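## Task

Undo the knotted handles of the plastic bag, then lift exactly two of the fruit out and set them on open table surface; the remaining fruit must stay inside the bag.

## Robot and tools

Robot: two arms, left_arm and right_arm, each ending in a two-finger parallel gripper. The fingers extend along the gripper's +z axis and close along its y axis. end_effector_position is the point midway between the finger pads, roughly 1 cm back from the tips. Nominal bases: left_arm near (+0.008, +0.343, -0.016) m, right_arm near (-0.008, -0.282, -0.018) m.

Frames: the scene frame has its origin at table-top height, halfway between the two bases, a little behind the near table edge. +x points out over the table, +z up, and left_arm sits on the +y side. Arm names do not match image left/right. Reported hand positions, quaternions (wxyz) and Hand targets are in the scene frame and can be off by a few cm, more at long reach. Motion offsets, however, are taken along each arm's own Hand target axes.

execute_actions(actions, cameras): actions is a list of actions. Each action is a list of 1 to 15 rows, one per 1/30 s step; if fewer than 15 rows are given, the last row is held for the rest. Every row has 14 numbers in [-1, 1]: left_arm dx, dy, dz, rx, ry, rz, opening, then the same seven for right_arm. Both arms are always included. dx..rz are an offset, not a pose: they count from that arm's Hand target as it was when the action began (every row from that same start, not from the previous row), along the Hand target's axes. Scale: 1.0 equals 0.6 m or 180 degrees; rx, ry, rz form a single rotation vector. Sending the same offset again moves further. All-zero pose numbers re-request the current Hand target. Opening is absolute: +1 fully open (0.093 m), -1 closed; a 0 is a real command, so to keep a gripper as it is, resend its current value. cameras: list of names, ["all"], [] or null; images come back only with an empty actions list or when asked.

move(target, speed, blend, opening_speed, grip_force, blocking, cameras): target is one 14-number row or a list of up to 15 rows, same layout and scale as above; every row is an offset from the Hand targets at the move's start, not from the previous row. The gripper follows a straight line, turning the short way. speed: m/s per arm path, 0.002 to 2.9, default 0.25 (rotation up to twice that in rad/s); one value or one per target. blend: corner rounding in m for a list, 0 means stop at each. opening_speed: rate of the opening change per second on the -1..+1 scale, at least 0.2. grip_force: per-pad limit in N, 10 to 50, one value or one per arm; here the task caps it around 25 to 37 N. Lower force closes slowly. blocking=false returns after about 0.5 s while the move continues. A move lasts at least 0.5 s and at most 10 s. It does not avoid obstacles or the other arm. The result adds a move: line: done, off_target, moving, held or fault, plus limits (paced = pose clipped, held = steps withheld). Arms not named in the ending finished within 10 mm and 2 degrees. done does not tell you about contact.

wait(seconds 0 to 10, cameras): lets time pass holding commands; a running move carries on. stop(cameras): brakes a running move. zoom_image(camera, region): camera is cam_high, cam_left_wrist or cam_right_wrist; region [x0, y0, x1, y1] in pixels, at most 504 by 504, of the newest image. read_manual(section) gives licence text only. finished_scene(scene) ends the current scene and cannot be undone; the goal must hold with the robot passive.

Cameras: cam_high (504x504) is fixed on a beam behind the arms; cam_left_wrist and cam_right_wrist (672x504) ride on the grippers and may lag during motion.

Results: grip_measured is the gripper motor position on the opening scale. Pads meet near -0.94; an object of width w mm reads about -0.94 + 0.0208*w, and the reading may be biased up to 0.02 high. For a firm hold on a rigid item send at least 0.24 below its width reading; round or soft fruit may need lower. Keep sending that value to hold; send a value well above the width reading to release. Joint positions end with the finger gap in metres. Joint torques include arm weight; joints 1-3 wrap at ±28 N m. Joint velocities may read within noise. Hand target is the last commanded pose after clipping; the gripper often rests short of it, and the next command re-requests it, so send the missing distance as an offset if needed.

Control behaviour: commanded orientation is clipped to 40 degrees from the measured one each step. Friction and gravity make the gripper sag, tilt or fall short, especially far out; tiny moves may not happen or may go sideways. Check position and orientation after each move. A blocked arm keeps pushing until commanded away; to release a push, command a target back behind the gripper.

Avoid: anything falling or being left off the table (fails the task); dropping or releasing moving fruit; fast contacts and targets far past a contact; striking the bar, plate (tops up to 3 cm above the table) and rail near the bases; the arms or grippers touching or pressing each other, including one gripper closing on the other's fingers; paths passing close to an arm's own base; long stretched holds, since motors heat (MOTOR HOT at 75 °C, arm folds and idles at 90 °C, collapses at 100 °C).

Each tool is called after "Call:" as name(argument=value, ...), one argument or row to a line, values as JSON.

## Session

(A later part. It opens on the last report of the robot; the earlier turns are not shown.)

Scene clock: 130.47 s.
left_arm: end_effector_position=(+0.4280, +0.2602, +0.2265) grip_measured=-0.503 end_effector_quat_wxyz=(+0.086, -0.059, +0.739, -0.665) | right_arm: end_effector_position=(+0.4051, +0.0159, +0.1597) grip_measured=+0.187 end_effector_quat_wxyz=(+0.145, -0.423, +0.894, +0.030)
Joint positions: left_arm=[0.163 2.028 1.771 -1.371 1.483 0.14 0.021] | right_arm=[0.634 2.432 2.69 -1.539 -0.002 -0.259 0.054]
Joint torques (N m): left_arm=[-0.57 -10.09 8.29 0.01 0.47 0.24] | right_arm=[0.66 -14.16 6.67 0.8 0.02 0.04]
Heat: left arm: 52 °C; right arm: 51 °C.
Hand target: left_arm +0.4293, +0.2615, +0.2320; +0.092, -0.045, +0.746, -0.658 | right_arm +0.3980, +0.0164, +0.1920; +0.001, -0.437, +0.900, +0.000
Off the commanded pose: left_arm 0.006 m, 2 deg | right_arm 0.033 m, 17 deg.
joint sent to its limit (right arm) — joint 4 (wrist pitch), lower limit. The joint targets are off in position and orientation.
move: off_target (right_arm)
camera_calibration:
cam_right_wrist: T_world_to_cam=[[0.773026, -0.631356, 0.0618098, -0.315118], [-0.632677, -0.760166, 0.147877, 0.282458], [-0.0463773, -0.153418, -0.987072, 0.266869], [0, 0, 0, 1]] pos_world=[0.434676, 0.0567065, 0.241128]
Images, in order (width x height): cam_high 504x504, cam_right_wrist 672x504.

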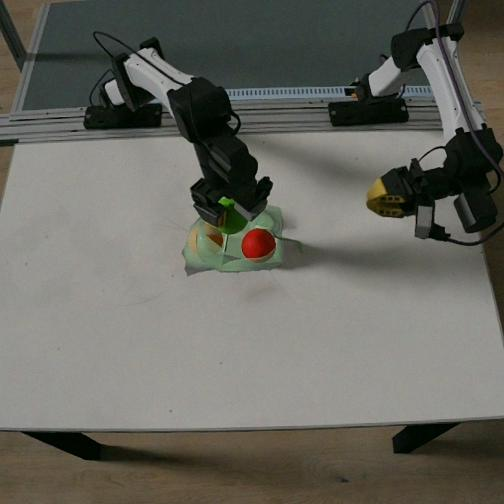

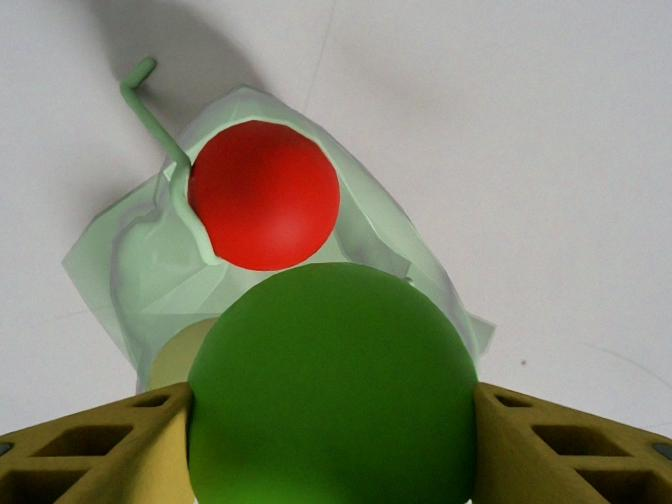

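Call:
move(
  target=[
    [0,0,0,0,0,0,-0.5,0.29,-0.143,-0.01,0,0,0,-0.05],
    [0,0,0,0,0,0,-0.5,0.29,-0.143,0.225,0,0,0,-0.05],
  ],
  cameras=["cam_right_wrist","cam_high"],
  speed=[0.2,0.12],
)

Call:
zoom_image(
  camera="cam_high",
  region=[140, 140, 320, 320],
)

Scene clock: 134.07 s.
left_arm: end_effector_position=(+0.4280, +0.2602, +0.2265) grip_measured=-0.503 end_effector_quat_wxyz=(+0.086, -0.059, +0.739, -0.665) | right_arm: end_effector_position=(+0.3564, -0.1749, +0.0597) grip_measured=+0.187 end_effector_quat_wxyz=(+0.002, -0.428, +0.904, +0.006)
Joint positions: left_arm=[0.163 2.028 1.771 -1.371 1.483 0.14 0.021] | right_arm=[0.293 2.008 1.63 -1.197 -0.005 -0.601 0.054]
Joint torques (N m): left_arm=[-0.68 -10.09 8.31 0.04 0.45 0.25] | right_arm=[0.43 -7.27 5.24 0.49 0.04 0.02]
Heat: left arm: 52 °C; right arm: 51 °C.
Hand target: left_arm +0.4293, +0.2615, +0.2320; +0.092, -0.045, +0.746, -0.658 | right_arm +0.3581, -0.1732, +0.0566; +0.001, -0.437, +0.900, +0.000
Off the commanded pose: left_arm 0.006 m, 2 deg | right_arm 0.004 m, 1 deg.
move: done
camera_calibration:
cam_right_wrist: T_world_to_cam=[[0.780354, -0.625039, -0.0193501, -0.388473], [-0.562108, -0.714672, 0.416267, 0.0881246], [-0.274012, -0.313959, -0.909036, 0.184983], [0, 0, 0, 1]] pos_world=[0.40337, -0.121754, 0.123956]
Images, in order (width x height): cam_high 504x504, cam_right_wrist 672x504.

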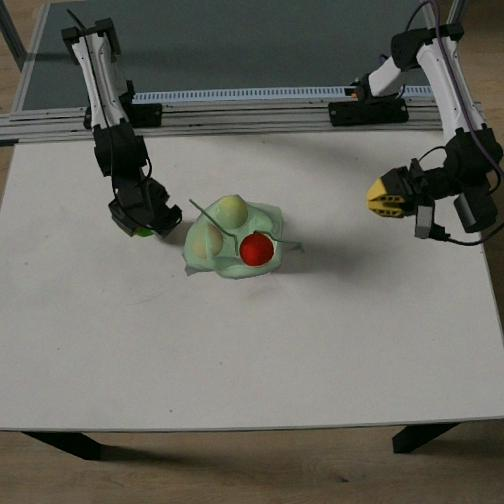

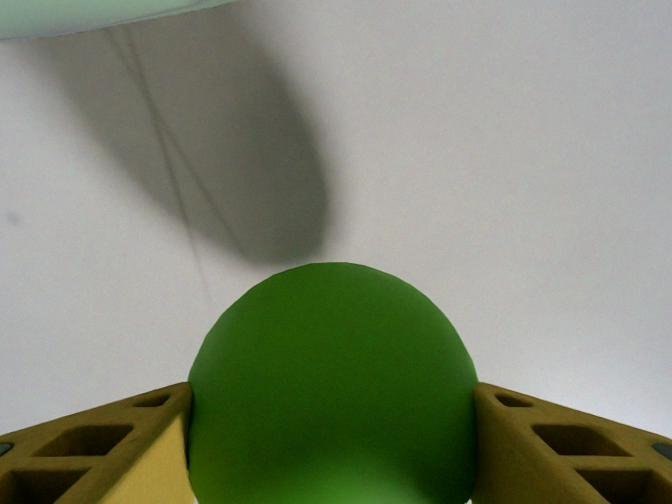

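Scaled by 2.800 from the camera's 504x504 image, which has a finer 720x720 frame.

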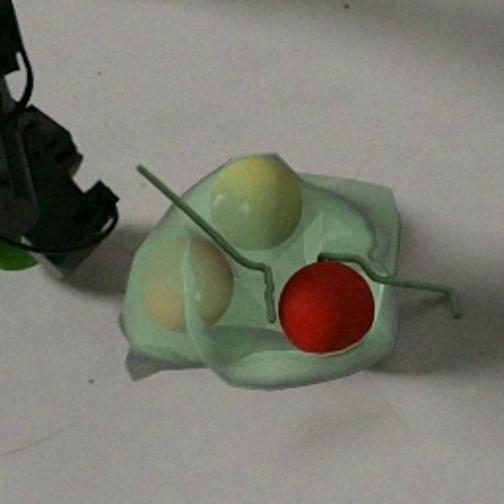

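Call:
move(
  target=[
    [0,0,0,0,0,0,-0.5,0,0,0.018,0,0,0,-0.05],
    [0,0,0,0,0,0,-0.5,0,0,0.018,0,0,0,0.8],
  ],
  cameras=["cam_right_wrist"],
  speed=0.05,
  opening_speed=0.4,
)

Scene clock: 137.87 s.
left_arm: end_effector_position=(+0.4280, +0.2602, +0.2265) grip_measured=-0.503 end_effector_quat_wxyz=(+0.086, -0.059, +0.739, -0.665) | right_arm: end_effector_position=(+0.3579, -0.1744, +0.0524) grip_measured=+0.797 end_effector_quat_wxyz=(+0.007, -0.429, +0.903, +0.005)
Joint positions: left_arm=[0.163 2.028 1.771 -1.371 1.483 0.14 0.021] | right_arm=[0.293 2.008 1.601 -1.157 -0.005 -0.601 0.083]
Joint torques (N m): left_arm=[-0.58 -10.11 8.43 0.02 0.45 0.23] | right_arm=[0.42 -6.57 4.83 0.51 0.02 0.02]
Heat: left arm: 52 °C; right arm: 51 °C.
Hand target: left_arm +0.4293, +0.2615, +0.2320; +0.092, -0.045, +0.746, -0.658 | right_arm +0.3582, -0.1731, +0.0458; +0.001, -0.437, +0.899, +0.000
Off the commanded pose: left_arm 0.006 m, 2 deg | right_arm 0.007 m, 1 deg.
move: done
camera_calibration:
cam_right_wrist: T_world_to_cam=[[0.780692, -0.624778, -0.0131018, -0.389872], [-0.566219, -0.716079, 0.408199, 0.0939617], [-0.264416, -0.311259, -0.912799, 0.176201], [0, 0, 0, 1]] pos_world=[0.404163, -0.121455, 0.117373]
Images, in order (width x height): cam_right_wrist 672x504.

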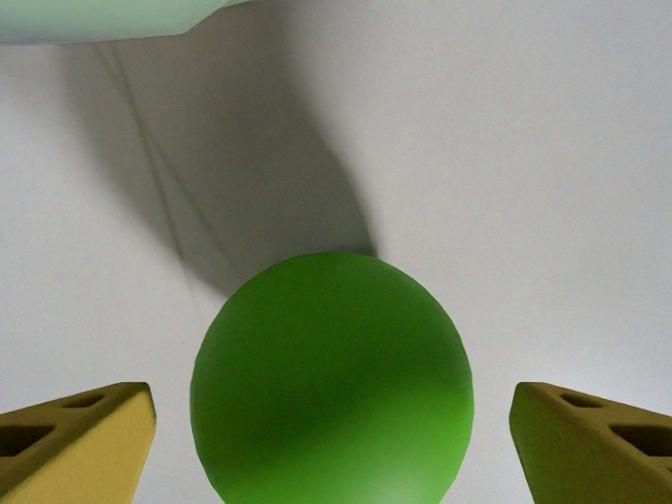

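Call:
move(
  target=[
    [0,0,0,0,0,0,-0.5,0,0,-0.24,0,0,0,1],
    [0,0,0,0,0,0,-0.5,-0.357,0.16,-0.24,0,0,0,1],
  ],
  cameras=["cam_right_wrist","cam_high"],
  speed=0.2,
)

Scene clock: 141.30 s.
left_arm: end_effector_position=(+0.4280, +0.2602, +0.2265) grip_measured=-0.503 end_effector_quat_wxyz=(+0.086, -0.059, +0.739, -0.665) | right_arm: end_effector_position=(+0.4078, +0.0490, +0.1881) grip_measured=+1.000 end_effector_quat_wxyz=(+0.210, -0.432, +0.876, +0.046)
Joint positions: left_arm=[0.163 2.028 1.771 -1.371 1.483 0.14 0.021] | right_arm=[0.683 2.468 2.839 -1.514 0.003 -0.244 0.093]
Joint torques (N m): left_arm=[-0.58 -10.13 8.28 0.02 0.48 0.25] | right_arm=[-0.23 -9.02 6.49 1.61 -0.05 0.24]
Heat: left arm: 52 °C; right arm: 51 °C.
Hand target: left_arm +0.4293, +0.2615, +0.2320; +0.092, -0.045, +0.746, -0.658 | right_arm +0.4149, +0.0544, +0.1903; +0.001, -0.437, +0.899, +0.000
Off the commanded pose: left_arm 0.006 m, 2 deg | right_arm 0.009 m, 25 deg.
elbow stopped short (right arm): the move would have taken joint 3 (elbow) straighter than the controller allows.
move: off_target (right_arm)
camera_calibration:
cam_right_wrist: T_world_to_cam=[[0.785313, -0.611731, 0.0952283, -0.310342], [-0.615623, -0.787887, 0.0155549, 0.324381], [0.0655137, -0.0708402, -0.995334, 0.251991], [0, 0, 0, 1]] pos_world=[0.426903, 0.0835806, 0.275323]
Images, in order (width x height): cam_high 504x504, cam_right_wrist 672x504.

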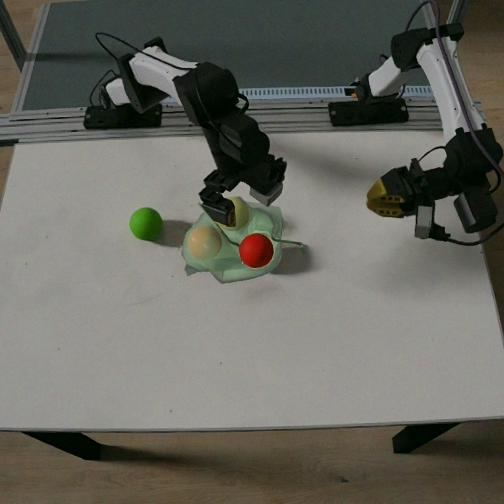

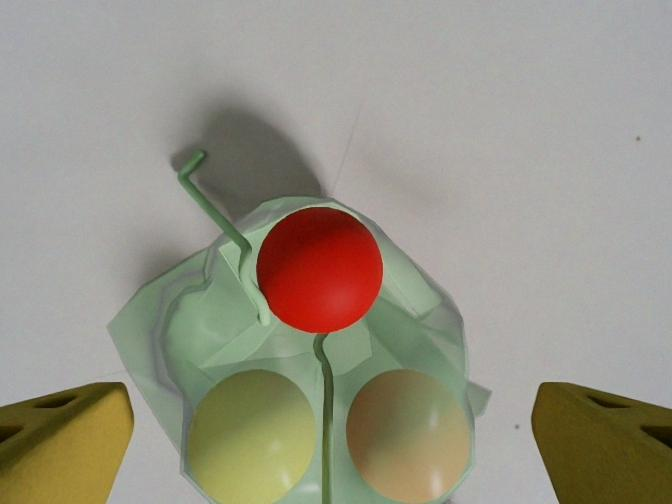

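Call:
move(
  target=[
    [0,0,0,0,0,0,-0.5,-0.061,0.076,0.08,0,0,0,-0.2],
  ],
  cameras=["cam_right_wrist"],
  speed=0.15,
)

Scene clock: 145.53 s.
left_arm: end_effector_position=(+0.4280, +0.2602, +0.2265) grip_measured=-0.503 end_effector_quat_wxyz=(+0.086, -0.059, +0.739, -0.665) | right_arm: end_effector_position=(+0.3983, +0.1020, +0.1417) grip_measured=-0.197 end_effector_quat_wxyz=(+0.199, -0.429, +0.879, +0.062)
Joint positions: left_arm=[0.163 2.028 1.771 -1.371 1.483 0.14 0.021] | right_arm=[0.767 2.574 2.839 -1.423 0.003 -0.152 0.036]
Joint torques (N m): left_arm=[-0.51 -10.06 8.39 0.03 0.43 0.24] | right_arm=[0.54 -9.55 6.83 1.58 -0.03 0.25]
Heat: left arm: 51 °C; right arm: 50 °C.
Hand target: left_arm +0.4293, +0.2615, +0.2320; +0.092, -0.045, +0.746, -0.658 | right_arm +0.4017, +0.1114, +0.1423; +0.001, -0.437, +0.899, +0.000
Off the commanded pose: left_arm 0.006 m, 2 deg | right_arm 0.010 m, 24 deg.
elbow stopped short (right arm): the move would have taken joint 3 (elbow) straighter than the controller allows.
move: off_target (right_arm)
camera_calibration:
cam_right_wrist: T_world_to_cam=[[0.787956, -0.61321, 0.0556709, -0.261267], [-0.614972, -0.788251, 0.021686, 0.359978], [0.0305845, -0.0513236, -0.998214, 0.222505], [0, 0, 0, 1]] pos_world=[0.420438, 0.134961, 0.228846]
Images, in order (width x height): cam_right_wrist 672x504.

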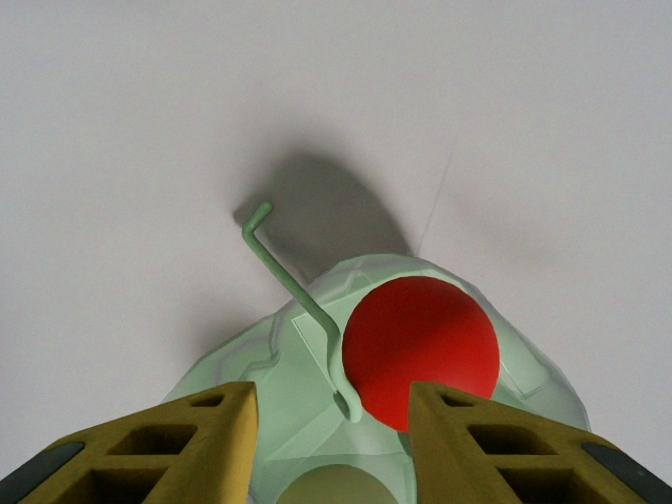

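Call:
move(
  target=[
    [0,0,0,0,0,0,-0.5,-0.016,0.008,0.1,0,0,0,-0.5],
    [0,0,0,0,0,0,-0.5,-0.016,0.008,0.153,0,0,0,-0.5],
  ],
  cameras=["cam_right_wrist"],
  speed=0.12,
)

Scene clock: 150.23 s.
left_arm: end_effector_position=(+0.4280, +0.2602, +0.2265) grip_measured=-0.503 end_effector_quat_wxyz=(+0.086, -0.059, +0.739, -0.665) | right_arm: end_effector_position=(+0.3993, +0.1179, +0.0554) grip_measured=-0.498 end_effector_quat_wxyz=(+0.144, -0.437, +0.886, +0.047)
Joint positions: left_arm=[0.163 2.028 1.771 -1.371 1.483 0.14 0.021] | right_arm=[0.785 2.74 2.839 -1.373 0.003 -0.141 0.021]
Joint torques (N m): left_arm=[-0.51 -10.15 8.39 0.07 0.45 0.25] | right_arm=[0.38 -9.72 7.08 1.22 -0.03 0.22]
Motor temperatures (°C): left_arm=[26 51 47 38 26 26 30] | right_arm=[25 50 39 40 27 24 27]
Heat: left arm: 51 °C; right arm: 50 °C.
Hand target: left_arm +0.4293, +0.2615, +0.2320; +0.092, -0.045, +0.746, -0.658 | right_arm +0.4040, +0.1221, +0.0506; +0.001, -0.437, +0.900, +0.000
Off the commanded pose: left_arm 0.006 m, 2 deg | right_arm 0.008 m, 17 deg.
elbow stopped short (right arm): the move would have taken joint 3 (elbow) straighter than the controller allows.
move: off_target (right_arm)
camera_calibration:
cam_right_wrist: T_world_to_cam=[[0.797015, -0.602956, 0.0348001, -0.251248], [-0.601514, -0.787287, 0.135498, 0.363123], [-0.0543018, -0.128927, -0.990166, 0.179604], [0, 0, 0, 1]] pos_world=[0.428425, 0.157547, 0.137379]
Images, in order (width x height): cam_right_wrist 672x504.

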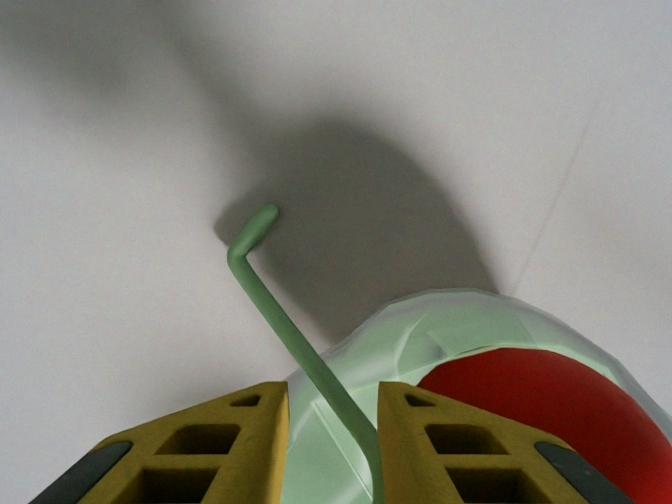

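Call:
move(
  target=[
    [0,0,0,0,0,0,-0.5,0.01,-0.004,0.035,0,0,0,-0.5],
    [0,0,0,0,0,0,-0.5,0.01,-0.004,0.035,0,0,0,-1],
  ],
  cameras=["cam_right_wrist"],
  speed=0.08,
  opening_speed=0.5,
)

Scene clock: 154.37 s.
left_arm: end_effector_position=(+0.4280, +0.2602, +0.2265) grip_measured=-0.503 end_effector_quat_wxyz=(+0.086, -0.059, +0.739, -0.665) | right_arm: end_effector_position=(+0.4012, +0.1138, +0.0351) grip_measured=-0.976 end_effector_quat_wxyz=(+0.128, -0.435, +0.890, +0.041)
Joint positions: left_arm=[0.163 2.028 1.771 -1.371 1.483 0.14 0.021] | right_arm=[0.778 2.777 2.839 -1.371 0.003 -0.141 0]
Joint torques (N m): left_arm=[-0.58 -10.18 8.36 0.03 0.45 0.25] | right_arm=[-0.12 -9.96 7.23 0.94 -0.05 0.18]
Heat: left arm: 51 °C; right arm: 51 °C.
Hand target: left_arm +0.4293, +0.2615, +0.2320; +0.092, -0.045, +0.746, -0.658 | right_arm +0.4022, +0.1159, +0.0296; +0.001, -0.437, +0.900, +0.000
Off the commanded pose: left_arm 0.006 m, 2 deg | right_arm 0.006 m, 15 deg.
elbow stopped short (right arm): the move would have taken joint 3 (elbow) straighter than the controller allows.
move: off_target (right_arm); target 2's new opening was sent with right_arm's hand 0.007 m and 15 deg from that target
camera_calibration:
cam_right_wrist: T_world_to_cam=[[0.793207, -0.608231, 0.0296165, -0.252241], [-0.603626, -0.77892, 0.170055, 0.36251], [-0.0803641, -0.152766, -0.984989, 0.17222], [0, 0, 0, 1]] pos_world=[0.43274, 0.155255, 0.115458]
Images, in order (width x height): cam_right_wrist 672x504.

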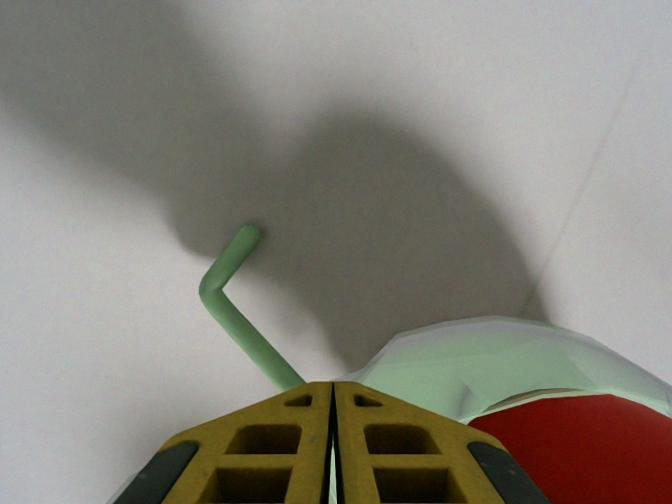

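Call:
move(
  target=[
    [0,0,0,0,0,0,-0.5,0,0,-0.05,0,0,0,-0.4],
    [0,0,0,0,0,0,-0.5,-0.022,0.026,-0.05,0,0,0,-0.4],
    [0,0,0,0,0,0,-0.5,-0.022,0.026,0.021,0,0,0,-0.4],
  ],
  cameras=["cam_right_wrist"],
  speed=0.1,
)

Scene clock: 160.20 s.
left_arm: end_effector_position=(+0.4280, +0.2602, +0.2265) grip_measured=-0.503 end_effector_quat_wxyz=(+0.086, -0.059, +0.739, -0.665) | right_arm: end_effector_position=(+0.3967, +0.1266, +0.0196) grip_measured=-0.403 end_effector_quat_wxyz=(+0.128, -0.434, +0.891, +0.045)
Joint positions: left_arm=[0.163 2.028 1.771 -1.371 1.483 0.14 0.021] | right_arm=[0.799 2.809 2.839 -1.337 0.003 -0.117 0.026]
Joint torques (N m): left_arm=[-0.54 -10.07 8.36 0.03 0.46 0.23] | right_arm=[0.65 -10.41 7.27 1.21 -0.04 0.27]
Heat: left arm: 51 °C; right arm: 53 °C.
Hand target: left_arm +0.4293, +0.2615, +0.2320; +0.092, -0.045, +0.746, -0.658 | right_arm +0.3981, +0.1360, +0.0170; +0.001, -0.437, +0.899, +0.000
Off the commanded pose: left_arm 0.006 m, 2 deg | right_arm 0.010 m, 15 deg.
elbow stopped short (right arm): the move would have taken joint 3 (elbow) straighter than the controller allows.
move: off_target (right_arm)
camera_calibration:
cam_right_wrist: T_world_to_cam=[[0.792509, -0.609396, 0.0237917, -0.239821], [-0.60415, -0.779165, 0.167046, 0.372677], [-0.0832596, -0.146759, -0.985662, 0.158874], [0, 0, 0, 1]] pos_world=[0.428441, 0.167548, 0.100048]
Images, in order (width x height): cam_right_wrist 672x504.

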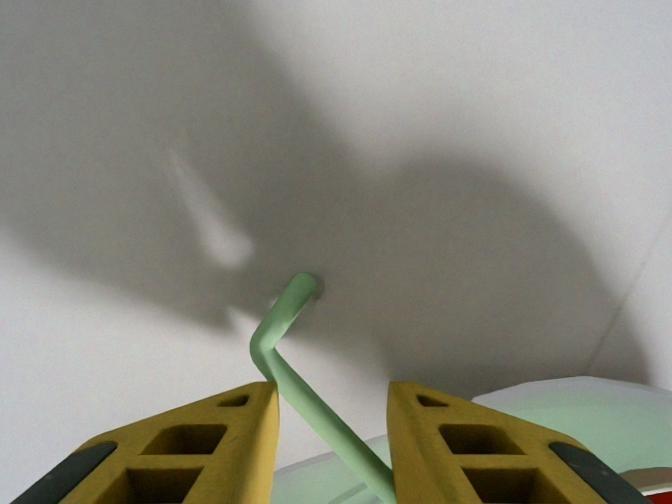

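Strand in between and closer. Close, then lift and pull image-left.

Call:
move(
  target=[
    [0,0,0,0,0,0,-0.5,0,0,0,0,0,0,-1],
    [0,0,0,0,0,0,-0.5,0,0.0,-0.08,0,0,0,-1],
  ],
  cameras=["cam_right_wrist","cam_high"],
  speed=0.08,
  opening_speed=0.5,
)

Scene clock: 165.03 s.
left_arm: end_effector_position=(+0.4280, +0.2602, +0.2265) grip_measured=-0.503 end_effector_quat_wxyz=(+0.086, -0.059, +0.739, -0.665) | right_arm: end_effector_position=(+0.3969, +0.1269, +0.0197) grip_measured=-0.976 end_effector_quat_wxyz=(+0.129, -0.434, +0.891, +0.045)
Joint positions: left_arm=[0.163 2.028 1.771 -1.371 1.483 0.14 0.021] | right_arm=[0.799 2.809 2.839 -1.336 0.003 -0.117 0]
Joint torques (N m): left_arm=[-0.51 -10.15 8.53 0.06 0.47 0.23] | right_arm=[0.57 -17.09 7.19 0.91 0 0.22]
Heat: left arm: 51 °C; right arm: 52 °C.
Hand target: left_arm +0.4293, +0.2615, +0.2320; +0.092, -0.045, +0.746, -0.658 | right_arm +0.3981, +0.1359, +0.0650; +0.001, -0.437, +0.899, +0.000
Off the commanded pose: left_arm 0.006 m, 2 deg | right_arm 0.046 m, 16 deg.
elbow stopped short (right arm): the move would have taken joint 3 (elbow) straighter than the controller allows.
move: off_target (right_arm)
camera_calibration:
cam_right_wrist: T_world_to_cam=[[0.792251, -0.609727, 0.0239009, -0.239707], [-0.604612, -0.779112, 0.165617, 0.37325], [-0.08236, -0.145661, -0.9859, 0.158572], [0, 0, 0, 1]] pos_world=[0.428639, 0.167746, 0.100249]
Images, in order (width x height): cam_high 504x504, cam_right_wrist 672x504.

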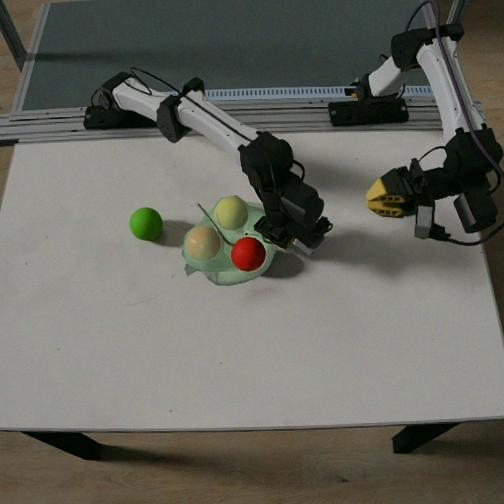

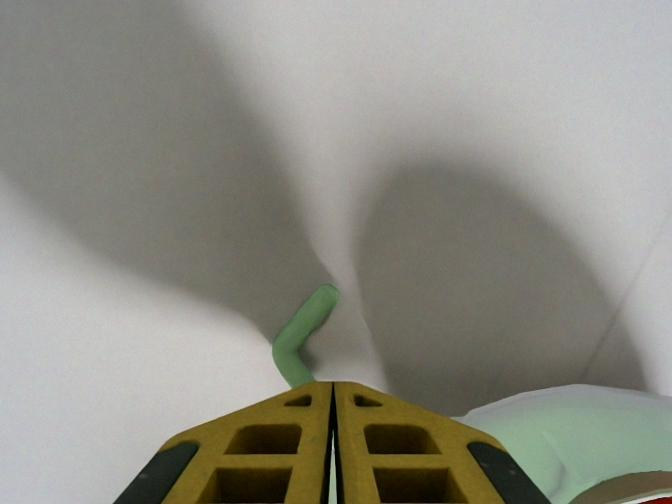

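Call:
move(
  target=[
    [0,0,0,0,0,0,-0.5,0,0,-0.17,0,0,0,-0.9],
    [0,0,0,0,0,0,-0.5,0.06,-0.07,-0.22,0,0,0,1],
  ],
  cameras=["cam_right_wrist","cam_high"],
  speed=0.15,
)

Call:
zoom_image(
  camera="cam_high",
  region=[160, 180, 320, 300],
)

Scene clock: 170.07 s.
left_arm: end_effector_position=(+0.4280, +0.2602, +0.2265) grip_measured=-0.503 end_effector_quat_wxyz=(+0.086, -0.059, +0.739, -0.665) | right_arm: end_effector_position=(+0.4150, +0.0869, +0.1584) grip_measured=+1.000 end_effector_quat_wxyz=(+0.222, -0.419, +0.878, +0.062)
Joint positions: left_arm=[0.163 2.028 1.771 -1.371 1.483 0.14 0.021] | right_arm=[0.727 2.547 2.839 -1.405 0.003 -0.174 0.093]
Joint torques (N m): left_arm=[-0.47 -10.1 8.34 0.04 0.47 0.27] | right_arm=[-0.4 -15.34 7.06 1.05 -0.1 0.01]
Motor temperatures (°C): left_arm=[26 51 47 37 26 26 30] | right_arm=[25 55 39 40 27 24 27]
Heat: left arm: 51 °C; right arm: 55 °C.
Hand target: left_arm +0.4293, +0.2615, +0.2320; +0.092, -0.045, +0.746, -0.658 | right_arm +0.4086, +0.0814, +0.1969; +0.001, -0.437, +0.899, +0.000
Off the commanded pose: left_arm 0.006 m, 2 deg | right_arm 0.039 m, 27 deg.
elbow stopped short (right arm): the move would have taken joint 3 (elbow) straighter than the controller allows.
move: off_target (right_arm); target 2's new opening was sent with right_arm's hand 0.039 m and 27 deg from that target
camera_calibration:
cam_right_wrist: T_world_to_cam=[[0.773028, -0.63029, 0.0718491, -0.279602], [-0.630616, -0.775813, -0.0209223, 0.370104], [0.0689286, -0.0291357, -0.997196, 0.219868], [0, 0, 0, 1]] pos_world=[0.434379, 0.117307, 0.247084]
Images, in order (width x height): cam_high 504x504, cam_right_wrist 672x504.

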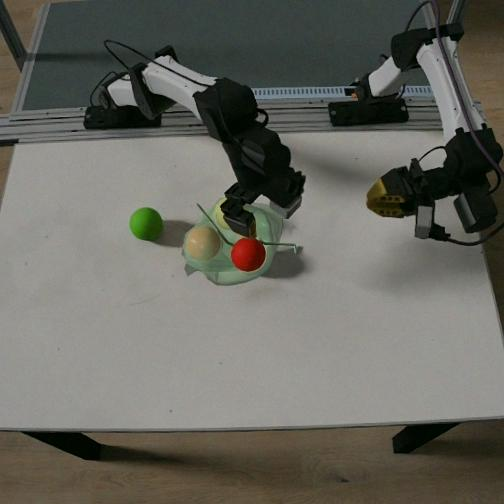

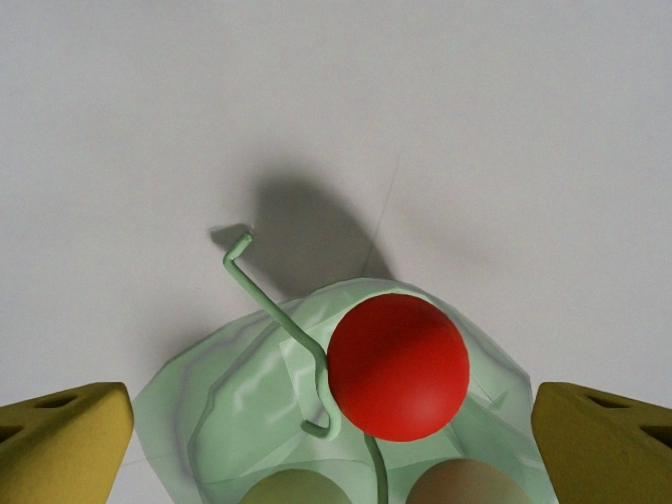

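Scaled by 3.150 from the camera's 504x504 image, which has a finer 720x720 frame.

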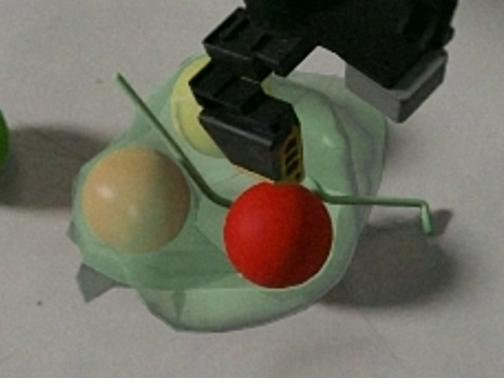

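Call:
move(
  target=[
    [0,0,0,0,0,0,-0.5,-0.0395,0.003,0.08,0,0,0,-1],
    [0,0,0,0,0,0,-0.5,-0.0395,0.003,0.245,0,0,0,-1],
  ],
  cameras=["cam_right_wrist"],
  speed=0.12,
)

Scene clock: 176.13 s.
left_arm: end_effector_position=(+0.4280, +0.2602, +0.2265) grip_measured=-0.503 end_effector_quat_wxyz=(+0.086, -0.059, +0.739, -0.665) | right_arm: end_effector_position=(+0.4185, +0.0951, +0.0540) grip_measured=-0.976 end_effector_quat_wxyz=(+0.142, -0.429, +0.891, +0.040)
Joint positions: left_arm=[0.163 2.028 1.771 -1.371 1.483 0.14 0.021] | right_arm=[0.733 2.741 2.839 -1.379 0.003 -0.174 0]
Joint torques (N m): left_arm=[-0.47 -10.24 8.35 0.05 0.46 0.25] | right_arm=[0.44 -9.87 7.2 1.24 -0.05 0.09]
Motor temperatures (°C): left_arm=[26 51 47 36 25 26 30] | right_arm=[25 55 40 40 27 24 27]
Heat: left arm: 51 °C; right arm: 55 °C.
Hand target: left_arm +0.4293, +0.2615, +0.2320; +0.092, -0.045, +0.746, -0.658 | right_arm +0.4221, +0.1014, +0.0500; +0.001, -0.437, +0.899, +0.000
Off the commanded pose: left_arm 0.006 m, 2 deg | right_arm 0.008 m, 17 deg.
elbow stopped short (right arm): the move would have taken joint 3 (elbow) straighter than the controller allows.
move: off_target (right_arm)
camera_calibration:
cam_right_wrist: T_world_to_cam=[[0.784706, -0.618379, 0.0429492, -0.27407], [-0.617317, -0.773317, 0.144572, 0.361775], [-0.0561866, -0.139959, -0.988562, 0.178161], [0, 0, 0, 1]] pos_world=[0.448405, 0.135223, 0.135592]
Images, in order (width x height): cam_right_wrist 672x504.

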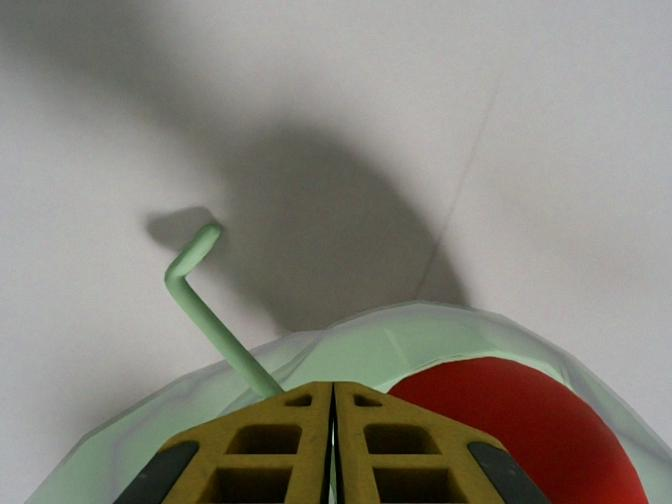

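Call:
move(
  target=[
    [0,0,0,0,0,0,-0.5,0,0,0.028,0,0,0,-1],
    [0,0,0,0,0,0,-0.5,0.055,0.068,0.028,0,0,0,-1],
    [0,0,0,0,0,0,-0.5,0.055,0.068,-0.25,0,0,0,-1],
    [0,0,0,0,0,0,-0.5,0.06,-0.03,-0.25,0,0,0,1],
  ],
  cameras=["cam_right_wrist"],
  speed=0.12,
)

Scene clock: 184.67 s.
left_arm: end_effector_position=(+0.4280, +0.2602, +0.2265) grip_measured=-0.503 end_effector_quat_wxyz=(+0.086, -0.059, +0.739, -0.665) | right_arm: end_effector_position=(+0.4109, +0.0590, +0.1691) grip_measured=+1.000 end_effector_quat_wxyz=(+0.201, -0.422, +0.883, +0.049)
Joint positions: left_arm=[0.163 2.028 1.771 -1.371 1.483 0.14 0.021] | right_arm=[0.693 2.513 2.845 -1.494 0.003 -0.207 0.093]
Joint torques (N m): left_arm=[-0.49 -10.13 8.43 0.07 0.47 0.23] | right_arm=[-0.34 -13.72 6.37 1.53 -0.08 0.05]
Motor temperatures (°C): left_arm=[26 51 47 36 25 26 30] | right_arm=[25 57 40 40 27 24 27]
Heat: left arm: 51 °C; right arm: 57 °C.
Hand target: left_arm +0.4293, +0.2615, +0.2320; +0.092, -0.045, +0.746, -0.658 | right_arm +0.4137, +0.0617, +0.1999; +0.001, -0.437, +0.899, +0.000
Off the commanded pose: left_arm 0.006 m, 2 deg | right_arm 0.031 m, 24 deg.
elbow stopped short (right arm): the move would have taken joint 3 (elbow) straighter than the controller allows.
move: off_target (right_arm); target 4's new opening was sent with right_arm's hand 0.031 m and 24 deg from that target
camera_calibration:
cam_right_wrist: T_world_to_cam=[[0.773117, -0.629613, 0.0766635, -0.295636], [-0.632954, -0.773627, 0.0295157, 0.338375], [0.0407255, -0.0713435, -0.99662, 0.243932], [0, 0, 0, 1]] pos_world=[0.432803, 0.0930432, 0.255785]
Images, in order (width x height): cam_right_wrist 672x504.

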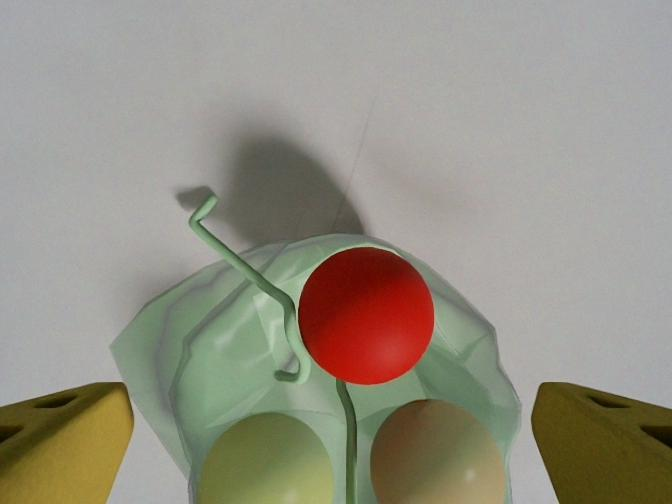

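Call:
move(
  target=[
    [0,0,0,0,0,0,-0.5,-0.001,-0.041,0.1,0,0,-0.05,1],
    [0,0,0,0,0,0,-0.5,-0.001,-0.041,0.247,0,0,-0.05,1],
  ],
  cameras=["cam_right_wrist"],
  speed=0.12,
)

Scene clock: 189.47 s.
left_arm: end_effector_position=(+0.4280, +0.2602, +0.2265) grip_measured=-0.503 end_effector_quat_wxyz=(+0.086, -0.059, +0.739, -0.665) | right_arm: end_effector_position=(+0.4279, +0.0432, +0.0542) grip_measured=+1.000 end_effector_quat_wxyz=(+0.098, -0.499, +0.861, +0.012)
Joint positions: left_arm=[0.163 2.028 1.771 -1.371 1.483 0.14 0.021] | right_arm=[0.65 2.731 2.843 -1.492 0.003 -0.409 0.093]
Joint torques (N m): left_arm=[-0.64 -10.15 8.36 0.01 0.46 0.26] | right_arm=[-0.49 -10.26 6.56 1.05 -0.09 -0.03]
Motor temperatures (°C): left_arm=[26 50 47 36 25 26 30] | right_arm=[25 56 40 40 27 24 27]
Heat: left arm: 50 °C; right arm: 56 °C.
Hand target: left_arm +0.4293, +0.2615, +0.2320; +0.092, -0.045, +0.746, -0.658 | right_arm +0.4337, +0.0472, +0.0517; +0.001, -0.506, +0.862, +0.000
Off the commanded pose: left_arm 0.006 m, 2 deg | right_arm 0.008 m, 11 deg.
elbow stopped short (right arm): the move would have taken joint 3 (elbow) straighter than the controller allows.
move: off_target (right_arm)
camera_calibration:
cam_right_wrist: T_world_to_cam=[[0.867784, -0.492141, 0.0689109, -0.355968], [-0.492465, -0.833083, 0.251895, 0.270666], [-0.0665594, -0.252526, -0.965298, 0.179691], [0, 0, 0, 1]] pos_world=[0.454157, 0.0956777, 0.129806]
Images, in order (width x height): cam_right_wrist 672x504.

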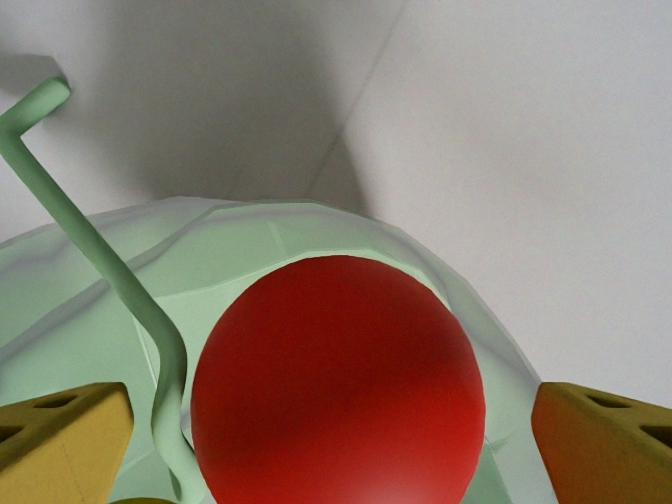

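Call:
move(
  target=[
    [0,0,0,0,0,0,-0.5,-0.008,0,0.005,0,0,0,1],
    [0,0,0,0,0,0,-0.5,-0.008,0,0.005,0,0,0,0.05],
  ],
  cameras=["cam_right_wrist"],
  speed=0.1,
  opening_speed=0.5,
)

Scene clock: 193.83 s.
left_arm: end_effector_position=(+0.4280, +0.2602, +0.2265) grip_measured=-0.503 end_effector_quat_wxyz=(+0.086, -0.059, +0.739, -0.665) | right_arm: end_effector_position=(+0.4308, +0.0505, +0.0565) grip_measured=+0.059 end_effector_quat_wxyz=(+0.113, -0.501, +0.858, +0.014)
Joint positions: left_arm=[0.163 2.028 1.771 -1.371 1.483 0.14 0.021] | right_arm=[0.658 2.731 2.847 -1.466 0.004 -0.409 0.048]
Joint torques (N m): left_arm=[-0.64 -10.11 8.43 0.04 0.47 0.24] | right_arm=[-0.02 -9.66 6.52 1.01 -0.11 0.07]
Motor temperatures (°C): left_arm=[26 50 47 35 25 26 30] | right_arm=[25 55 40 40 27 24 27]
Heat: left arm: 50 °C; right arm: 55 °C.
Hand target: left_arm +0.4293, +0.2615, +0.2320; +0.092, -0.045, +0.746, -0.658 | right_arm +0.4361, +0.0514, +0.0487; +0.001, -0.506, +0.862, +0.000
Off the commanded pose: left_arm 0.006 m, 2 deg | right_arm 0.009 m, 13 deg.
elbow stopped short (right arm): the move would have taken joint 3 (elbow) straighter than the controller allows.
move: off_target (right_arm); target 2's new opening was sent with right_arm's hand 0.010 m and 12 deg from that target
camera_calibration:
cam_right_wrist: T_world_to_cam=[[0.869634, -0.487006, 0.0810061, -0.356748], [-0.491926, -0.840887, 0.22565, 0.27928], [-0.0417761, -0.236082, -0.970835, 0.172697], [0, 0, 0, 1]] pos_world=[0.45484, 0.101875, 0.133539]
Images, in order (width x height): cam_right_wrist 672x504.

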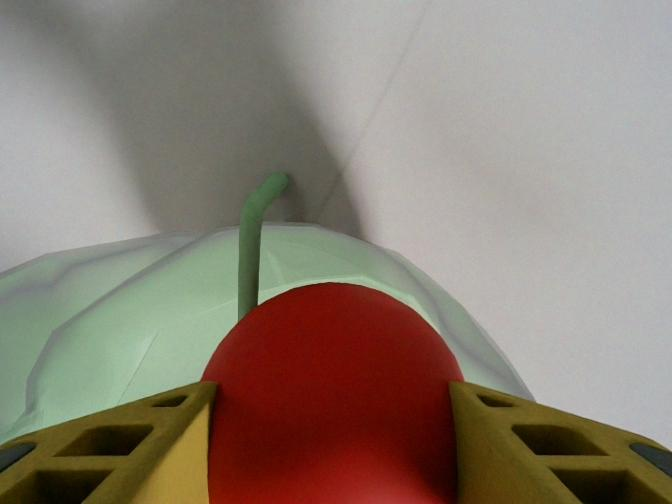

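Call:
move(
  target=[
    [0,0,0,0,0,0,-0.5,0,0,0,0,0,0,-0.22],
    [0,0,0,0,0,0,-0.5,0,0,-0.26,0,0,0,-0.22],
  ],
  cameras=["cam_right_wrist","cam_high"],
  speed=0.08,
  opening_speed=0.5,
)

Call:
zoom_image(
  camera="cam_high",
  region=[160, 180, 320, 300],
)

Scene clock: 198.53 s.
left_arm: end_effector_position=(+0.4280, +0.2602, +0.2265) grip_measured=-0.503 end_effector_quat_wxyz=(+0.086, -0.059, +0.739, -0.665) | right_arm: end_effector_position=(+0.4337, +0.0469, +0.1657) grip_measured=+0.000 end_effector_quat_wxyz=(+0.219, -0.489, +0.844, +0.026)
Joint positions: left_arm=[0.163 2.028 1.771 -1.371 1.483 0.14 0.021] | right_arm=[0.65 2.528 2.847 -1.452 0.004 -0.409 0.045]
Joint torques (N m): left_arm=[-0.61 -10.1 8.42 0.02 0.45 0.23] | right_arm=[-0.02 -15.08 6.43 1.7 -0.1 0.06]
Motor temperatures (°C): left_arm=[26 50 47 35 25 26 30] | right_arm=[25 56 40 39 27 24 27]
Heat: left arm: 50 °C; right arm: 56 °C.
Hand target: left_arm +0.4293, +0.2615, +0.2320; +0.092, -0.045, +0.746, -0.658 | right_arm +0.4358, +0.0511, +0.2047; +0.001, -0.506, +0.862, +0.000
Off the commanded pose: left_arm 0.006 m, 2 deg | right_arm 0.039 m, 25 deg.
elbow stopped short (right arm): the move would have taken joint 3 (elbow) straighter than the controller allows.
move: off_target (right_arm)
camera_calibration:
cam_right_wrist: T_world_to_cam=[[0.844017, -0.510439, 0.164583, -0.371513], [-0.521093, -0.853088, 0.0265075, 0.299247], [0.126873, -0.108136, -0.986007, 0.201356], [0, 0, 0, 1]] pos_world=[0.443952, 0.0874234, 0.251751]
Images, in order (width x height): cam_high 504x504, cam_right_wrist 672x504.

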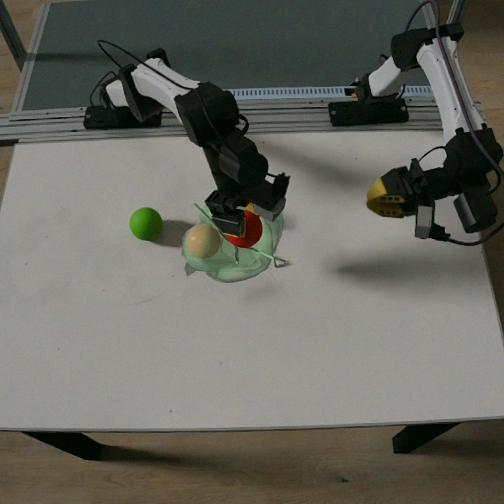

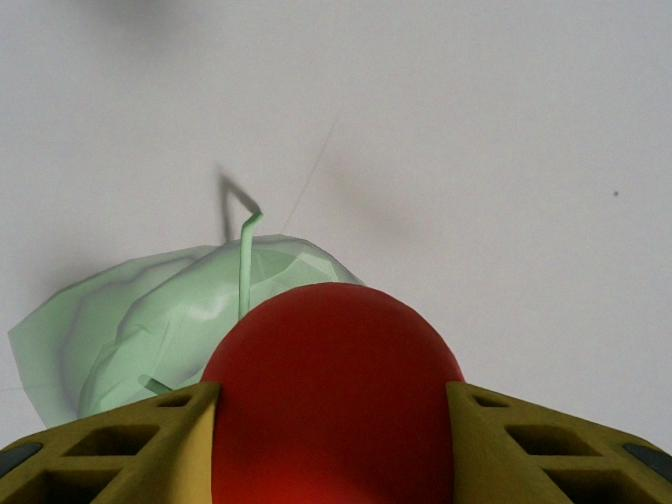

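Scaled by 3.150 from the camera's 504x504 image, which has a finer 720x720 frame.

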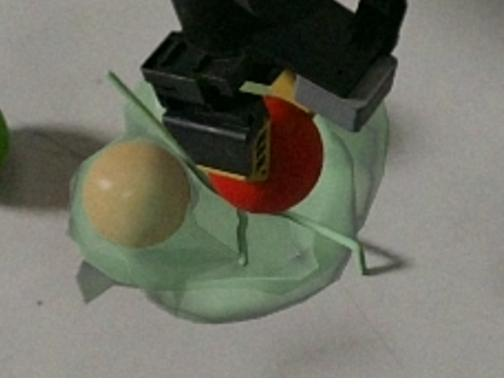

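Call:
move(
  target=[
    [0,0,0,0,0,0,-0.5,0.29,-0.163,0,0,0,0,-0.22],
    [0,0,0,0,0,0,-0.5,0.29,-0.163,0.235,0,0,0,-0.22],
  ],
  cameras=["cam_right_wrist","cam_high"],
  speed=[0.2,0.12],
)

Scene clock: 202.43 s.
left_arm: end_effector_position=(+0.4280, +0.2602, +0.2265) grip_measured=-0.503 end_effector_quat_wxyz=(+0.086, -0.059, +0.739, -0.665) | right_arm: end_effector_position=(+0.4337, -0.1500, +0.0669) grip_measured=+0.000 end_effector_quat_wxyz=(+0.002, -0.498, +0.867, +0.010)
Joint positions: left_arm=[0.163 2.028 1.771 -1.371 1.483 0.14 0.021] | right_arm=[0.295 2.392 2.276 -1.461 -0.014 -0.756 0.045]
Joint torques (N m): left_arm=[-0.62 -10.07 8.29 0.06 0.46 0.26] | right_arm=[0.62 -9.22 5.49 0.45 0.1 0.04]
Motor temperatures (°C): left_arm=[26 50 47 35 25 26 30] | right_arm=[25 56 40 39 27 24 27]
Heat: left arm: 50 °C; right arm: 56 °C.
Hand target: left_arm +0.4293, +0.2615, +0.2320; +0.092, -0.045, +0.746, -0.658 | right_arm +0.4366, -0.1482, +0.0634; +0.001, -0.506, +0.862, +0.000
Off the commanded pose: left_arm 0.006 m, 2 deg | right_arm 0.005 m, 2 deg.
elbow stopped short (right arm): the move would have taken joint 3 (elbow) straighter than the controller allows.
move: done
camera_calibration:
cam_right_wrist: T_world_to_cam=[[0.868121, -0.495654, -0.0263112, -0.451261], [-0.442609, -0.797027, 0.410908, 0.0825142], [-0.224639, -0.345073, -0.911297, 0.194584], [0, 0, 0, 1]] pos_world=[0.471982, -0.0907575, 0.131545]
Images, in order (width x height): cam_high 504x504, cam_right_wrist 672x504.

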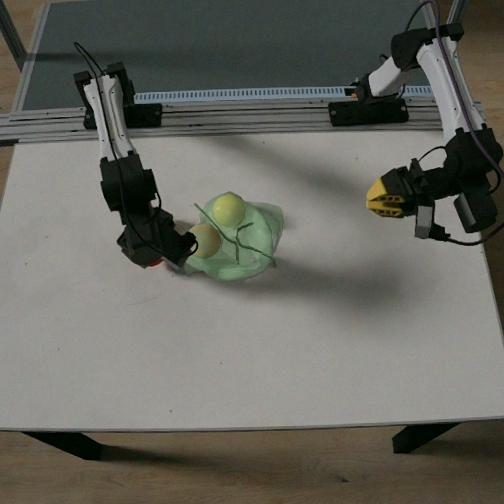

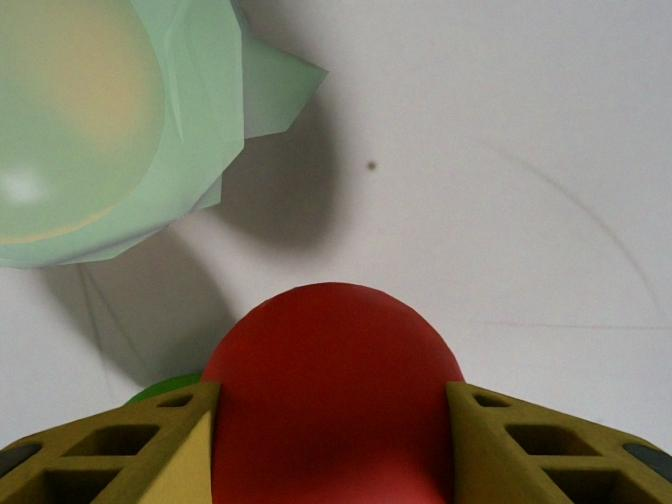

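Call:
move(
  target=[
    [0,0,0,0,0,0,-0.5,-0.048,-0.085,0,0,0,0,-0.22],
    [0,0,0,0,0,0,-0.5,-0.048,-0.085,0.021,0,0,0,-0.22],
    [0,0,0,0,0,0,-0.5,-0.048,-0.085,0.021,0,0,0,0.65],
    [0,0,0,0,0,0,-0.5,-0.048,-0.085,-0.2,0,0,0,0.65],
  ],
  cameras=["cam_right_wrist","cam_high"],
  speed=0.08,
  opening_speed=0.4,
)

Scene clock: 210.00 s.
left_arm: end_effector_position=(+0.4280, +0.2602, +0.2265) grip_measured=-0.503 end_effector_quat_wxyz=(+0.086, -0.059, +0.739, -0.665) | right_arm: end_effector_position=(+0.5000, -0.1454, +0.1517) grip_measured=+0.647 end_effector_quat_wxyz=(+0.160, -0.494, +0.854, -0.032)
Joint positions: left_arm=[0.163 2.028 1.771 -1.371 1.483 0.14 0.021] | right_arm=[0.268 2.51 2.799 -1.538 -0.014 -0.787 0.076]
Joint torques (N m): left_arm=[-0.64 -10.21 8.4 0.01 0.45 0.24] | right_arm=[-0.06 -14.63 6.57 0.84 0.05 0.04]
Motor temperatures (°C): left_arm=[26 50 47 35 25 26 30] | right_arm=[25 56 40 39 27 24 27]
Heat: left arm: 50 °C; right arm: 56 °C.
Hand target: left_arm +0.4293, +0.2615, +0.2320; +0.092, -0.045, +0.746, -0.658 | right_arm +0.4949, -0.1481, +0.1835; +0.001, -0.506, +0.862, +0.000
Off the commanded pose: left_arm 0.006 m, 2 deg | right_arm 0.032 m, 19 deg.
joint sent to its limit (right arm) — joint 4 (wrist pitch), lower limit. The joint targets are off in position and orientation.
move: off_target (right_arm); target 3's new opening was sent with right_arm's hand 0.003 m and 6 deg from that target
camera_calibration:
cam_right_wrist: T_world_to_cam=[[0.841056, -0.50031, 0.205707, -0.526595], [-0.535484, -0.823929, 0.185466, 0.157453], [0.0766976, -0.26614, -0.960878, 0.156692], [0, 0, 0, 1]] pos_world=[0.515191, -0.0920285, 0.229684]
Images, in order (width x height): cam_high 504x504, cam_right_wrist 672x504.

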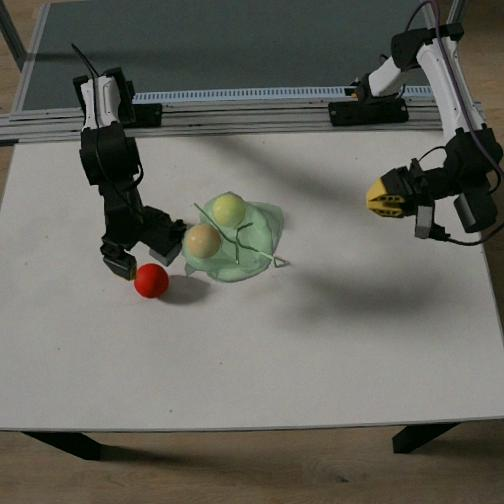

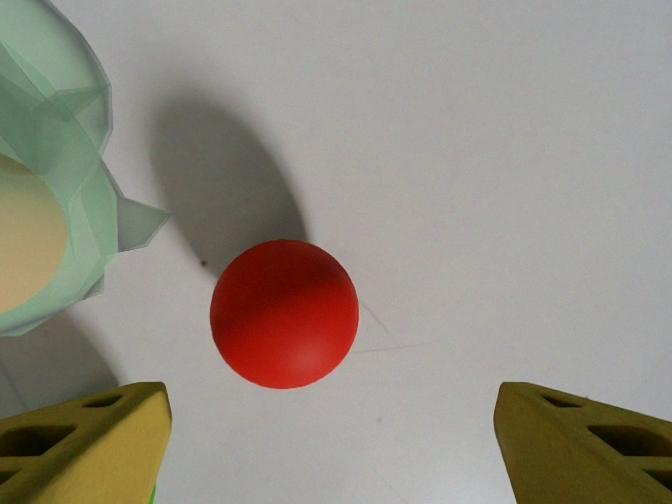

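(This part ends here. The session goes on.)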